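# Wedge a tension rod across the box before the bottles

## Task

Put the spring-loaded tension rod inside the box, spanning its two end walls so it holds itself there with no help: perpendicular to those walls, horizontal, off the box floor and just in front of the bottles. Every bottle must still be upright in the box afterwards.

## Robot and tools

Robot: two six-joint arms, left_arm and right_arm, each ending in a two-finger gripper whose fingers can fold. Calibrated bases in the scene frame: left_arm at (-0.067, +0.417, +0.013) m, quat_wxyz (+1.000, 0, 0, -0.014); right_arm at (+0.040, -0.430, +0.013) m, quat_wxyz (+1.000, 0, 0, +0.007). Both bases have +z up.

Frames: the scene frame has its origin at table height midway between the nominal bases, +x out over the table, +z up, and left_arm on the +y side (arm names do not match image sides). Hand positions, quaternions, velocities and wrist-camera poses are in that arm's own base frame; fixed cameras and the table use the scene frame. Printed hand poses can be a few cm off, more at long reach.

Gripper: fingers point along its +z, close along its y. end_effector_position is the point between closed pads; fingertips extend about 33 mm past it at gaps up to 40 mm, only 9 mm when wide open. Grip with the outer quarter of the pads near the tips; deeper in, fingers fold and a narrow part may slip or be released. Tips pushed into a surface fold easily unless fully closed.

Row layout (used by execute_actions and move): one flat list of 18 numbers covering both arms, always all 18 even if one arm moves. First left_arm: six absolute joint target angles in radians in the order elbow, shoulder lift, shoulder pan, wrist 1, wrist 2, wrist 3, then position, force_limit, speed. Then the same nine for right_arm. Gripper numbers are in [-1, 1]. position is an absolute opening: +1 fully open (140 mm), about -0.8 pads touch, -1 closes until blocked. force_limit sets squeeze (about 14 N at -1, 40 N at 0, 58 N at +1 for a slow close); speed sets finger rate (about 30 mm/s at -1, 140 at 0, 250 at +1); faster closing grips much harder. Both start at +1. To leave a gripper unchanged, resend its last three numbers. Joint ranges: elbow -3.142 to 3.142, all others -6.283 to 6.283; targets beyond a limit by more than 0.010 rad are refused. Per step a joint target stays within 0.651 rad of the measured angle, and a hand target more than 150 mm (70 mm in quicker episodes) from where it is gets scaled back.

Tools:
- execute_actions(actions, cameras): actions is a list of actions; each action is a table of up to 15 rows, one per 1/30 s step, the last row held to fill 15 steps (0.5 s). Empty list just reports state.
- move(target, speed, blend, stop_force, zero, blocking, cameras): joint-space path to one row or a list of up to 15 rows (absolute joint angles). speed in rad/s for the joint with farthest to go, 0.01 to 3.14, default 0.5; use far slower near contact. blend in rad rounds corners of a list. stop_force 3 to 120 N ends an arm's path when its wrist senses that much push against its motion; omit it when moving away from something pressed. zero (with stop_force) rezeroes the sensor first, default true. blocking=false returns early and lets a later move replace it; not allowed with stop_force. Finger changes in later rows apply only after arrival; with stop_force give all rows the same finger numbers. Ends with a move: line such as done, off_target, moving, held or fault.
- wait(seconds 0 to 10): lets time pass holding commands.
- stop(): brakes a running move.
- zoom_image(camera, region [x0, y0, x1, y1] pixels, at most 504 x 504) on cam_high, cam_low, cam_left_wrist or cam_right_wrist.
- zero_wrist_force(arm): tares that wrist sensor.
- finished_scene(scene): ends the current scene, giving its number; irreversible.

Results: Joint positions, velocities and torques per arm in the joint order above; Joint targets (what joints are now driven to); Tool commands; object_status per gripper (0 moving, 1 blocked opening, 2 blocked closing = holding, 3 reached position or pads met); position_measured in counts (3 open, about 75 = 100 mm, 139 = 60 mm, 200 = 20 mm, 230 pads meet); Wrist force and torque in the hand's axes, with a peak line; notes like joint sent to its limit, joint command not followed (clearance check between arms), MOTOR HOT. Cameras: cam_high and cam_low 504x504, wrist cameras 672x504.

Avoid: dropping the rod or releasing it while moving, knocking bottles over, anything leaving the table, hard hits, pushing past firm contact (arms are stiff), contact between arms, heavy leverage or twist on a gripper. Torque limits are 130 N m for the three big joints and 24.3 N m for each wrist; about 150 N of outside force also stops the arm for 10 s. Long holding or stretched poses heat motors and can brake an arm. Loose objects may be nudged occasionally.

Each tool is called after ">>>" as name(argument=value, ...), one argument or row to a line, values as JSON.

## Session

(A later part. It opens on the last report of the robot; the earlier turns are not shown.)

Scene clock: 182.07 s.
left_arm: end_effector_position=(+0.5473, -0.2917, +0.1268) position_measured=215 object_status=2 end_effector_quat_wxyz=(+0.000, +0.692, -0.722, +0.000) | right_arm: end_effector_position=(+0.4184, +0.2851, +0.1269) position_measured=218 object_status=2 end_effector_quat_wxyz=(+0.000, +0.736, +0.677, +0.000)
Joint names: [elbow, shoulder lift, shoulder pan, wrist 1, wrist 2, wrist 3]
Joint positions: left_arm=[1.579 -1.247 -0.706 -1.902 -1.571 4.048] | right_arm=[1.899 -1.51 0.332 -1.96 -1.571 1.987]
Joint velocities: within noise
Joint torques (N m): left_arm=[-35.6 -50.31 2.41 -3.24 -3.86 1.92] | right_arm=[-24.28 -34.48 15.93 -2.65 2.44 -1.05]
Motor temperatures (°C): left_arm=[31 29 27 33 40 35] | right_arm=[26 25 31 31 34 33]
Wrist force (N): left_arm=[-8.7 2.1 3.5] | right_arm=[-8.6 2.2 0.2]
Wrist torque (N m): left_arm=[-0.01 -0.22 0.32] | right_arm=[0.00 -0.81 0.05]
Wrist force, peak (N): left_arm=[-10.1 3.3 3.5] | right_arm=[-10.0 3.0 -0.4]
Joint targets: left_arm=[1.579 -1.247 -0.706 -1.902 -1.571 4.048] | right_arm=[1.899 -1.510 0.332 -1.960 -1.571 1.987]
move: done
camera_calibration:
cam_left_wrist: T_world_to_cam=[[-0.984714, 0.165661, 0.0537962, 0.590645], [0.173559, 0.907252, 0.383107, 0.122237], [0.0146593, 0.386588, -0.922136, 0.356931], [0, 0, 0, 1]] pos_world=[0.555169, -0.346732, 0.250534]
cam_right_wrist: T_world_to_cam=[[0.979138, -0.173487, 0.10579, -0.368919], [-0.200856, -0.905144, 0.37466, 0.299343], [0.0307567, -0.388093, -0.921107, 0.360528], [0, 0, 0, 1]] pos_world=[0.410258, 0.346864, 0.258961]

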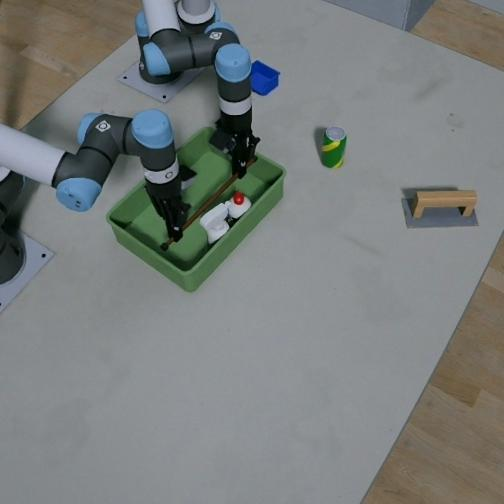

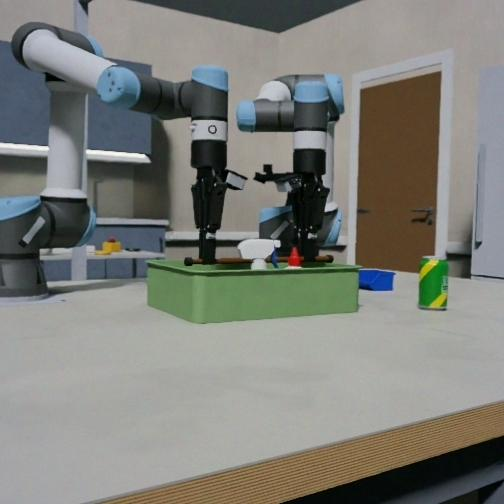

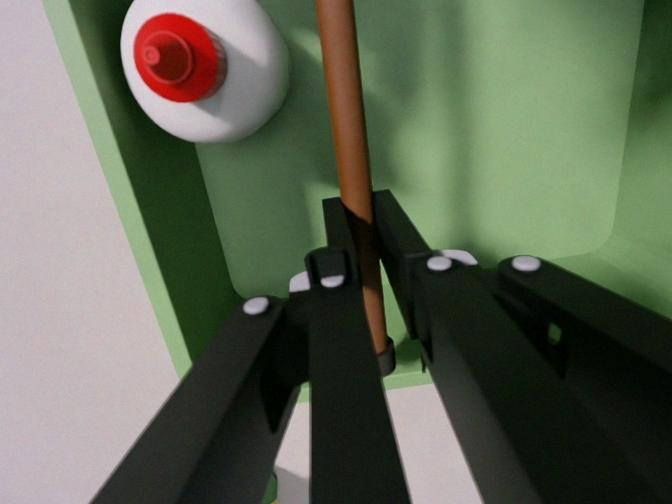

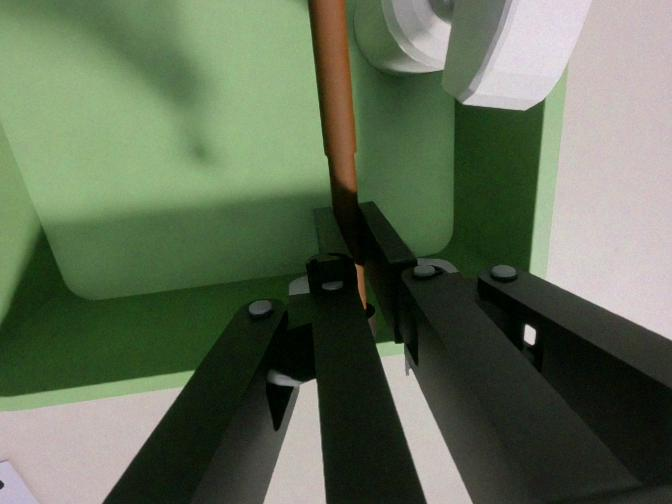

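>>> move(
  target=[1.6631,-1.1953,-0.7062,-2.0388,-1.571,4.048,-1,1,-1,1.9896,-1.4454,0.3319,-2.1152,-1.571,1.9869,-1,1,-1],
  speed=0.06,
  stop_force=12,
)

>>> move(
  target=[1.7014,-1.2222,-0.6661,-2.0502,-1.571,4.0881,-1,1,-1,2.0377,-1.4876,0.2737,-2.1211,-1.571,1.9287,-1,1,-1],
  speed=0.012,
  stop_force=5,
)

Scene clock: 189.93 s.
left_arm: end_effector_position=(+0.5473, -0.2917, +0.0699) position_measured=215 object_status=2 end_effector_quat_wxyz=(+0.000, +0.692, -0.722, +0.000) | right_arm: end_effector_position=(+0.4184, +0.2851, +0.0700) position_measured=218 object_status=2 end_effector_quat_wxyz=(+0.000, +0.736, +0.677, +0.000)
Joint names: [elbow, shoulder lift, shoulder pan, wrist 1, wrist 2, wrist 3]
Joint positions: left_arm=[1.663 -1.195 -0.706 -2.039 -1.571 4.048] | right_arm=[1.99 -1.445 0.332 -2.115 -1.571 1.987]
Joint velocities: within noise
Joint torques (N m): left_arm=[-35.63 -52.85 -7.03 -3.11 -3.93 -2.17] | right_arm=[-26.59 -36.94 12.55 -1.68 3.73 -1.08]
Motor temperatures (°C): left_arm=[31 29 27 33 40 35] | right_arm=[26 25 31 31 34 33]
Wrist force (N): left_arm=[-9.3 2.4 3.2] | right_arm=[-9.4 2.6 -0.5]
Wrist torque (N m): left_arm=[-0.02 -0.27 0.38] | right_arm=[-0.07 -0.75 0.07]
Wrist force, peak (N): left_arm=[-9.6 2.7 3.6] | right_arm=[-10.0 1.0 -0.5]
Joint targets: left_arm=[1.663 -1.195 -0.706 -2.039 -1.571 4.048] | right_arm=[1.990 -1.445 0.332 -2.115 -1.571 1.987]
move: done
camera_calibration:
cam_left_wrist: T_world_to_cam=[[-0.98473, 0.165647, 0.0535522, 0.593758], [0.173453, 0.907307, 0.383026, 0.14413], [0.014859, 0.386466, -0.922184, 0.304317], [0, 0, 0, 1]] pos_world=[0.55517, -0.346732, 0.193634]
cam_right_wrist: T_world_to_cam=[[0.979129, -0.173422, 0.105975, -0.362874], [-0.200867, -0.905158, 0.374622, 0.320567], [0.0309564, -0.38809, -0.921101, 0.307998], [0, 0, 0, 1]] pos_world=[0.410158, 0.346764, 0.202061]

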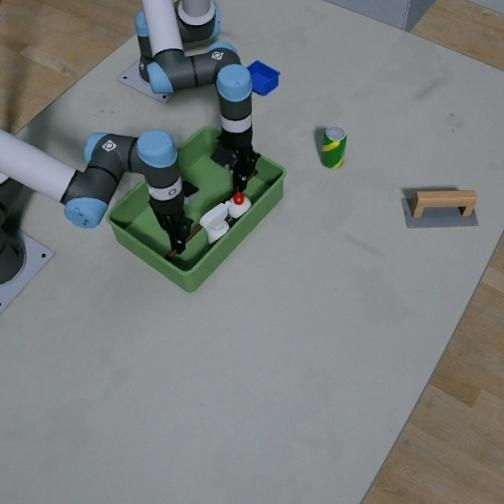

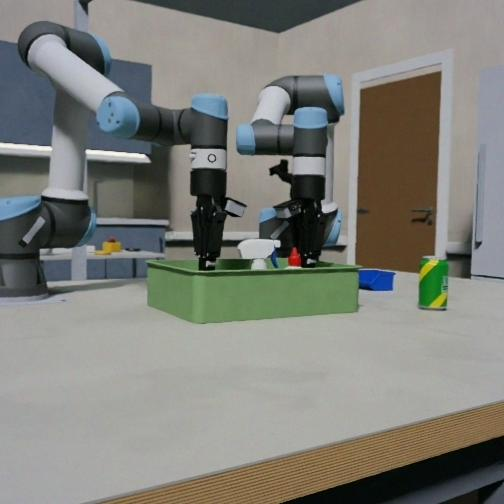

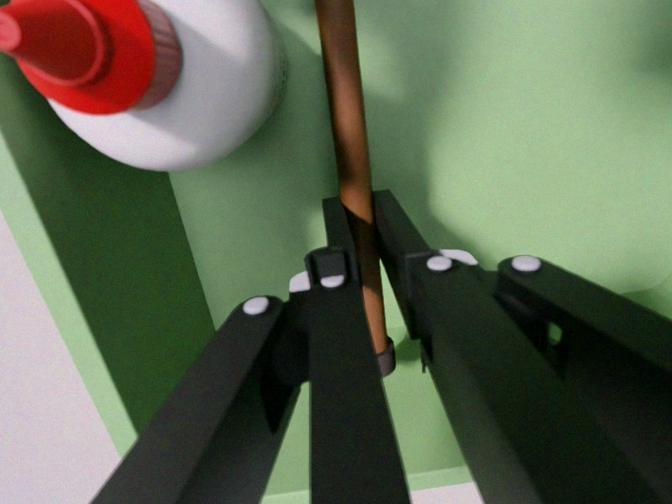

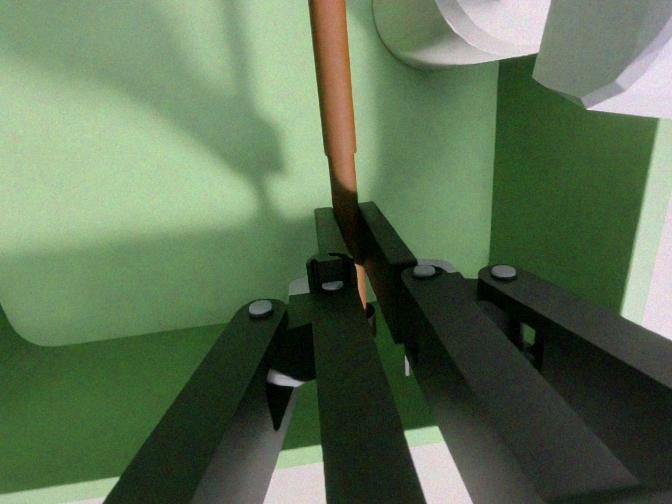

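Scene clock: 193.60 s.
left_arm: end_effector_position=(+0.5482, -0.2757, +0.0700) position_measured=215 object_status=2 end_effector_quat_wxyz=(+0.000, +0.692, -0.722, +0.000) | right_arm: end_effector_position=(+0.4174, +0.2691, +0.0700) position_measured=218 object_status=2 end_effector_quat_wxyz=(+0.000, +0.736, +0.677, +0.000)
Joint names: [elbow, shoulder lift, shoulder pan, wrist 1, wrist 2, wrist 3]
Joint positions: left_arm=[1.684 -1.21 -0.685 -2.045 -1.571 4.069] | right_arm=[2.015 -1.468 0.301 -2.118 -1.571 1.956]
Joint velocities: within noise
Joint torques (N m): left_arm=[-34.45 -34.39 -8.64 -2.05 0.96 -2.72] | right_arm=[-26.33 -21.59 14.75 -1.24 0.91 0.72]
Motor temperatures (°C): left_arm=[31 29 27 33 40 35] | right_arm=[26 25 31 31 34 33]
Wrist force (N): left_arm=[-5.7 1.9 4.7] | right_arm=[-5.7 2.2 1.5]
Wrist torque (N m): left_arm=[-0.01 -0.15 0.31] | right_arm=[-0.04 -0.69 0.06]
Wrist force, peak (N): left_arm=[-9.6 2.4 3.6] | right_arm=[-9.6 2.3 0.3]
Joint targets: left_arm=[1.684 -1.210 -0.685 -2.045 -1.571 4.069] | right_arm=[2.015 -1.468 0.301 -2.118 -1.571 1.956]
move: contact (left_arm, right_arm); left_arm: the shoulder pan is farthest, 0.019 rad from its target; right_arm: the shoulder pan is farthest, 0.027 rad from its target
camera_calibration:
cam_left_wrist: T_world_to_cam=[[-0.98473, 0.165647, 0.0535522, 0.591988], [0.173453, 0.907307, 0.383026, 0.129418], [0.014859, 0.386466, -0.922184, 0.298212], [0, 0, 0, 1]] pos_world=[0.55607, -0.330732, 0.193734]
cam_right_wrist: T_world_to_cam=[[0.979129, -0.173422, 0.105975, -0.36468], [-0.200867, -0.905158, 0.374622, 0.305846], [0.0309564, -0.38809, -0.921101, 0.301911], [0, 0, 0, 1]] pos_world=[0.409158, 0.330764, 0.202161]

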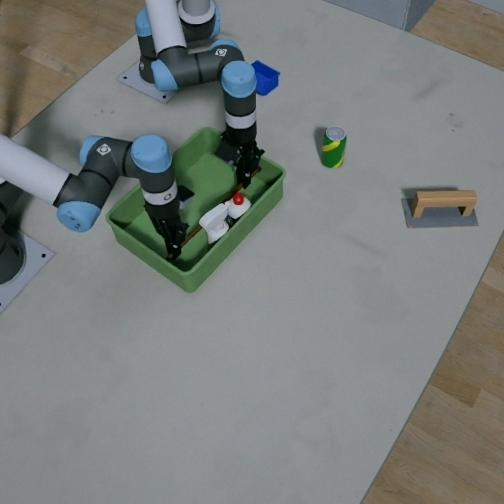

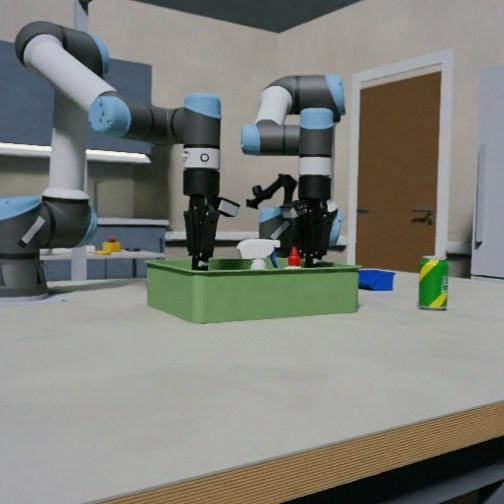

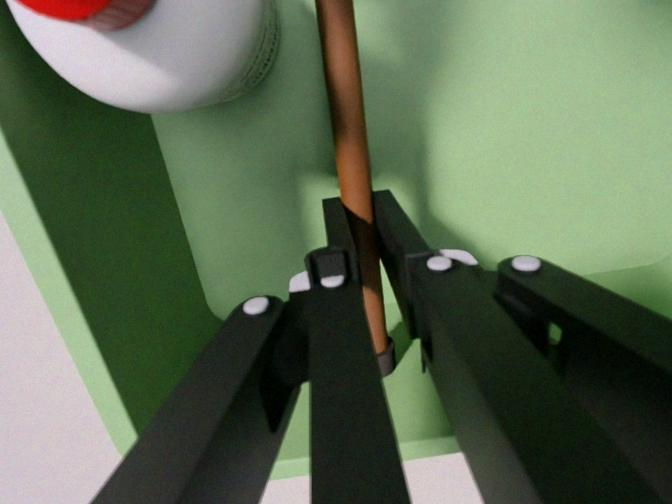

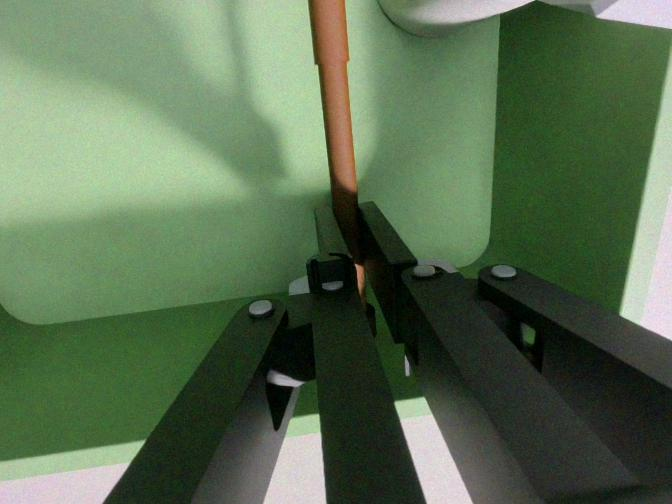

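>>> move(
  target=[1.7014,-1.2222,-0.6661,-2.0502,-1.571,4.0881,-1,1,-1,2.0377,-1.4876,0.2737,-2.1211,-1.571,1.9287,-1,1,-1],
  speed=0.01,
  stop_force=5,
  cameras=[],
)

Scene clock: 197.53 s.
left_arm: end_effector_position=(+0.5482, -0.2755, +0.0700) position_measured=215 object_status=2 end_effector_quat_wxyz=(+0.000, +0.692, -0.722, +0.000) | right_arm: end_effector_position=(+0.4172, +0.2689, +0.0700) position_measured=218 object_status=2 end_effector_quat_wxyz=(+0.000, +0.736, +0.677, +0.000)
Joint names: [elbow, shoulder lift, shoulder pan, wrist 1, wrist 2, wrist 3]
Joint positions: left_arm=[1.684 -1.21 -0.685 -2.045 -1.571 4.069] | right_arm=[2.016 -1.468 0.301 -2.118 -1.571 1.955]
Joint velocities: within noise
Joint torques (N m): left_arm=[-35.34 -36.69 -7.92 -1.1 0.41 -2.63] | right_arm=[-25.65 -20.79 12.78 -3.32 -1.28 0.92]
Motor temperatures (°C): left_arm=[31 29 27 33 40 35] | right_arm=[26 25 31 31 34 33]
Wrist force (N): left_arm=[-0.8 2.2 5.8] | right_arm=[-0.7 1.7 -0.4]
Wrist torque (N m): left_arm=[0.09 -0.13 0.32] | right_arm=[0.02 -0.58 0.04]
Wrist force, peak (N): left_arm=[-6.0 1.8 5.2] | right_arm=[-6.0 2.1 1.3]
Joint targets: left_arm=[1.684 -1.210 -0.685 -2.045 -1.571 4.069] | right_arm=[2.016 -1.468 0.301 -2.118 -1.571 1.955]
move: contact (left_arm, right_arm); left_arm: the wrist 3 is farthest, 0.019 rad from its target; right_arm: the shoulder pan is farthest, 0.027 rad from its target
No camera images: "cameras" was empty.

>>> move(
  target=[1.684,-1.21,-0.685,-2.045,-1.571,4.069,-0.35,1,-1,2.016,-1.468,0.301,-2.118,-1.571,1.955,-0.35,1,-1],
)

>>> move(
  target=[
    [1.599,-1.2627,-0.685,-1.9073,-1.571,4.069,-0.35,1,-1,1.9239,-1.5337,0.301,-1.9612,-1.571,1.955,-0.35,1,-1],
    [1.4889,-1.2991,-0.685,-1.7608,-1.571,4.069,-0.35,1,-1,1.8089,-1.5788,0.301,-1.8011,-1.571,1.955,-0.35,1,-1],
    [1.824,-1.969,-1.169,-1.426,-1.571,3.569,-0.35,1,-1,1.927,-2.194,0.582,-1.304,-1.571,2.221,-0.35,1,-1],
  ],
  speed=[0.1,0.3,0.8],
  blend=[0.02,0.05,0],
)

>>> zoom_image(
  camera="cam_high",
  region=[80, 100, 300, 310],
)

Scene clock: 206.53 s.
left_arm: end_effector_position=(+0.5480, -0.2756, +0.0700) position_measured=173 object_status=3 end_effector_quat_wxyz=(+0.000, +0.692, -0.722, +0.000) | right_arm: end_effector_position=(+0.4168, +0.2689, +0.0697) position_measured=173 object_status=0 end_effector_quat_wxyz=(+0.000, +0.736, +0.677, +0.000)
Joint names: [elbow, shoulder lift, shoulder pan, wrist 1, wrist 2, wrist 3]
Joint positions: left_arm=[1.684 -1.21 -0.685 -2.045 -1.571 4.069] | right_arm=[2.016 -1.468 0.301 -2.118 -1.571 1.955]
Joint velocities: within noise
Joint torques (N m): left_arm=[-9.18 -49.12 5.8 -4.62 1.56 2.08] | right_arm=[-16.62 -25 -8.33 -1.01 -1.45 -0.02]
Motor temperatures (°C): left_arm=[31 29 27 33 40 35] | right_arm=[26 25 31 31 34 33]
Wrist force (N): left_arm=[0.5 1.0 2.3] | right_arm=[0.1 0.6 -0.1]
Wrist torque (N m): left_arm=[0.17 -0.03 0.06] | right_arm=[0.03 -0.56 -0.12]
Wrist force, peak (N): left_arm=[-3.9 2.3 5.8] | right_arm=[-4.4 2.9 -2.9]
Joint targets: left_arm=[1.684 -1.210 -0.685 -2.045 -1.571 4.069] | right_arm=[2.016 -1.468 0.301 -2.118 -1.571 1.955]
move: done
camera_calibration:
cam_left_wrist: T_world_to_cam=[[-0.984766, 0.165431, 0.0535665, 0.591736], [0.17326, 0.907346, 0.38302, 0.129575], [0.01476, 0.386466, -0.922186, 0.298271], [0, 0, 0, 1]] pos_world=[0.555869, -0.330733, 0.193734]
cam_right_wrist: T_world_to_cam=[[0.979415, -0.172407, 0.104982, -0.364418], [-0.199557, -0.905262, 0.375069, 0.305219], [0.030372, -0.388299, -0.921033, 0.301811], [0, 0, 0, 1]] pos_world=[0.408658, 0.330668, 0.201757]

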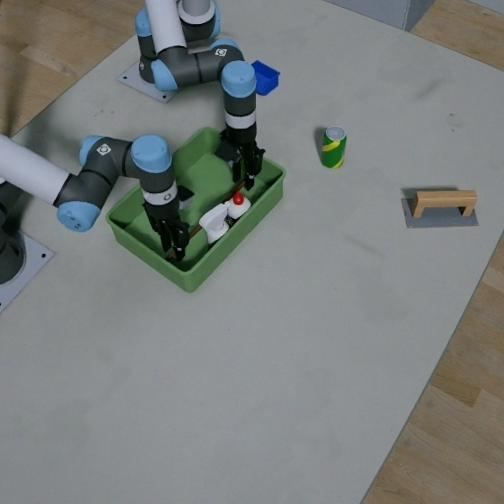

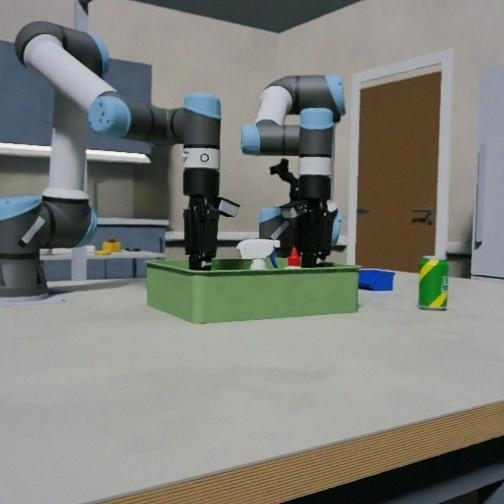

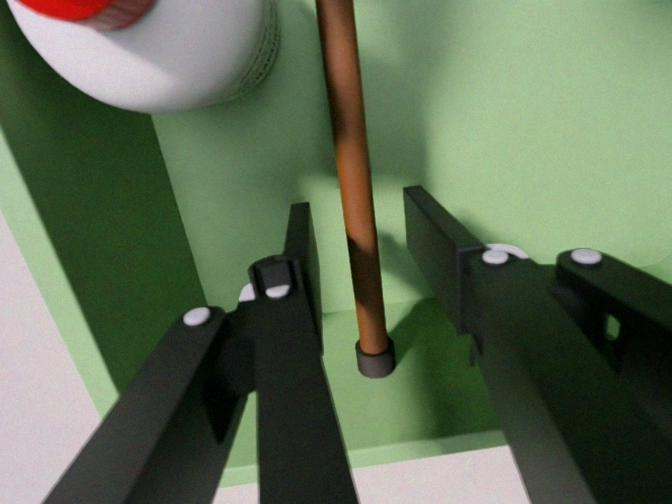

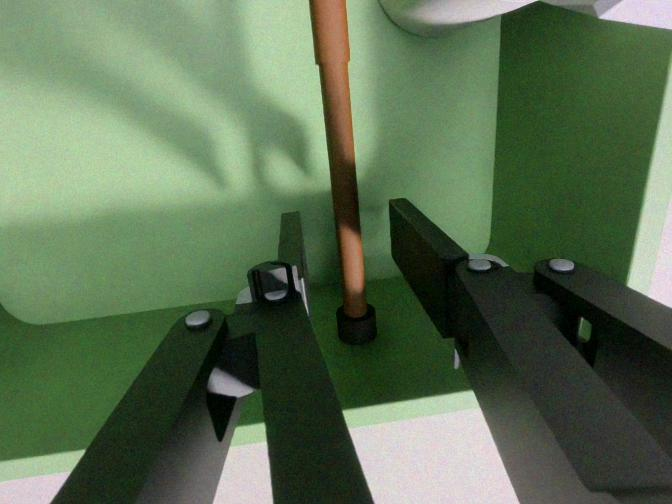

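Scene clock: 209.97 s.
left_arm: end_effector_position=(+0.2490, -0.2453, +0.2999) position_measured=173 object_status=3 end_effector_quat_wxyz=(+0.000, +0.698, -0.716, +0.000) | right_arm: end_effector_position=(+0.1190, +0.2378, +0.3000) position_measured=173 object_status=3 end_effector_quat_wxyz=(+0.000, +0.731, +0.683, +0.000)
Joint names: [elbow, shoulder lift, shoulder pan, wrist 1, wrist 2, wrist 3]
Joint positions: left_arm=[1.824 -1.969 -1.169 -1.426 -1.571 3.569] | right_arm=[1.927 -2.194 0.582 -1.304 -1.571 2.221]
Joint velocities: within noise
Joint torques (N m): left_arm=[-19.42 -16.3 -6.6 -1.23 1.07 -2.39] | right_arm=[-27.13 -4.86 1.61 -0.72 -0.64 0.87]
Motor temperatures (°C): left_arm=[31 29 27 33 40 35] | right_arm=[26 25 31 31 34 33]
Wrist force (N): left_arm=[0.5 0.7 2.3] | right_arm=[0.4 0.8 -0.7]
Wrist torque (N m): left_arm=[0.11 0.00 0.05] | right_arm=[0.05 -0.58 -0.11]
Wrist force, peak (N): left_arm=[-0.4 -3.4 3.7] | right_arm=[-0.1 4.1 1.4]
Joint targets: left_arm=[1.824 -1.969 -1.169 -1.426 -1.571 3.569] | right_arm=[1.927 -2.194 0.582 -1.304 -1.571 2.221]
move: done
camera_calibration:
cam_left_wrist: T_world_to_cam=[[-0.987258, 0.14985, 0.0535408, 0.276859], [0.158893, 0.910065, 0.382797, 0.0701116], [0.00863667, 0.386427, -0.92228, 0.504505], [0, 0, 0, 1]] pos_world=[0.257833, -0.300248, 0.423633]
cam_right_wrist: T_world_to_cam=[[0.981764, -0.157743, 0.106097, -0.106435], [-0.186406, -0.908345, 0.374382, 0.130587], [0.0373162, -0.387332, -0.921185, 0.509843], [0, 0, 0, 1]] pos_world=[0.109811, 0.299307, 0.432062]

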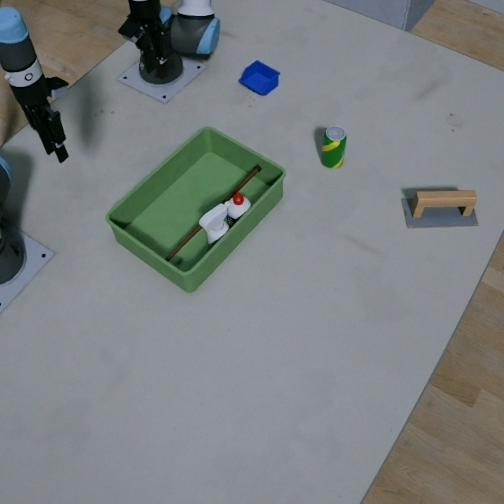

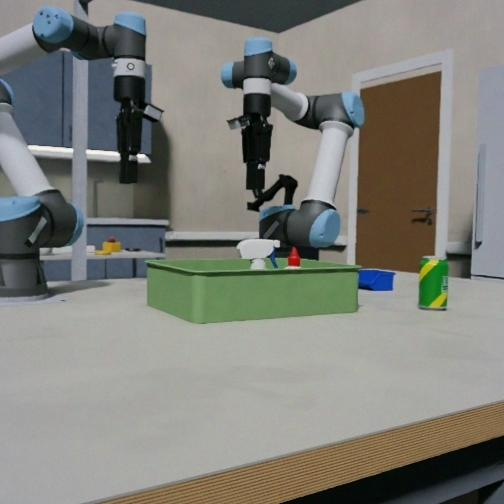

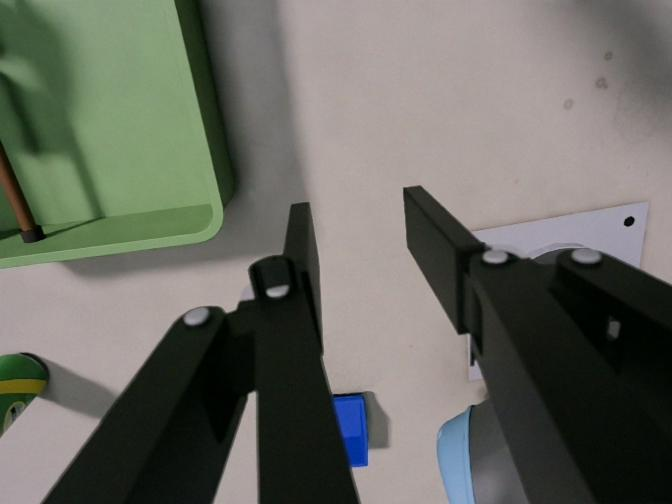

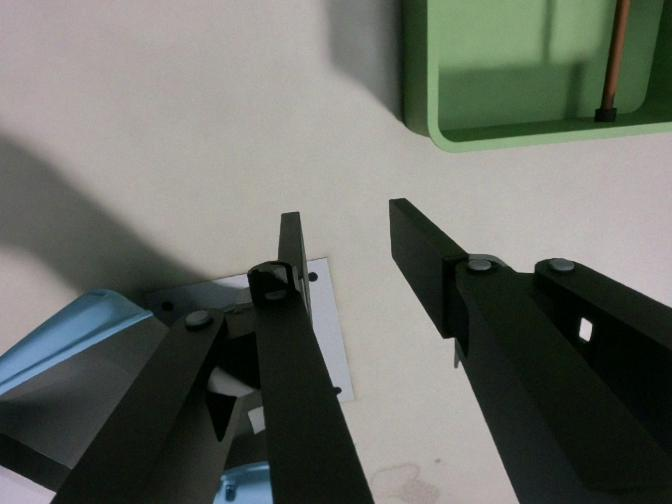

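Scaled by 2.291 from the camera's 504x504 image, which has a finer 720x720 frame.

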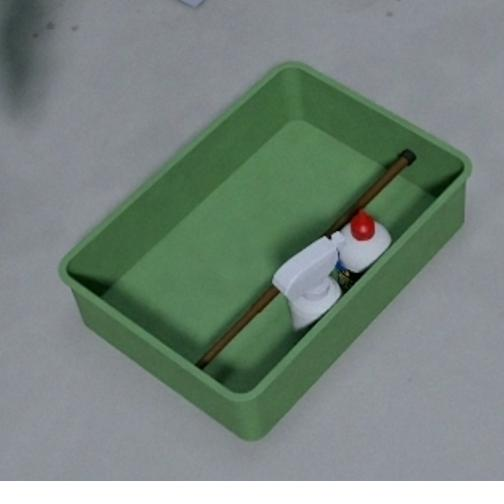

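>>> finished_scene(
  scene=2,
)

The scene is finished: the task was done.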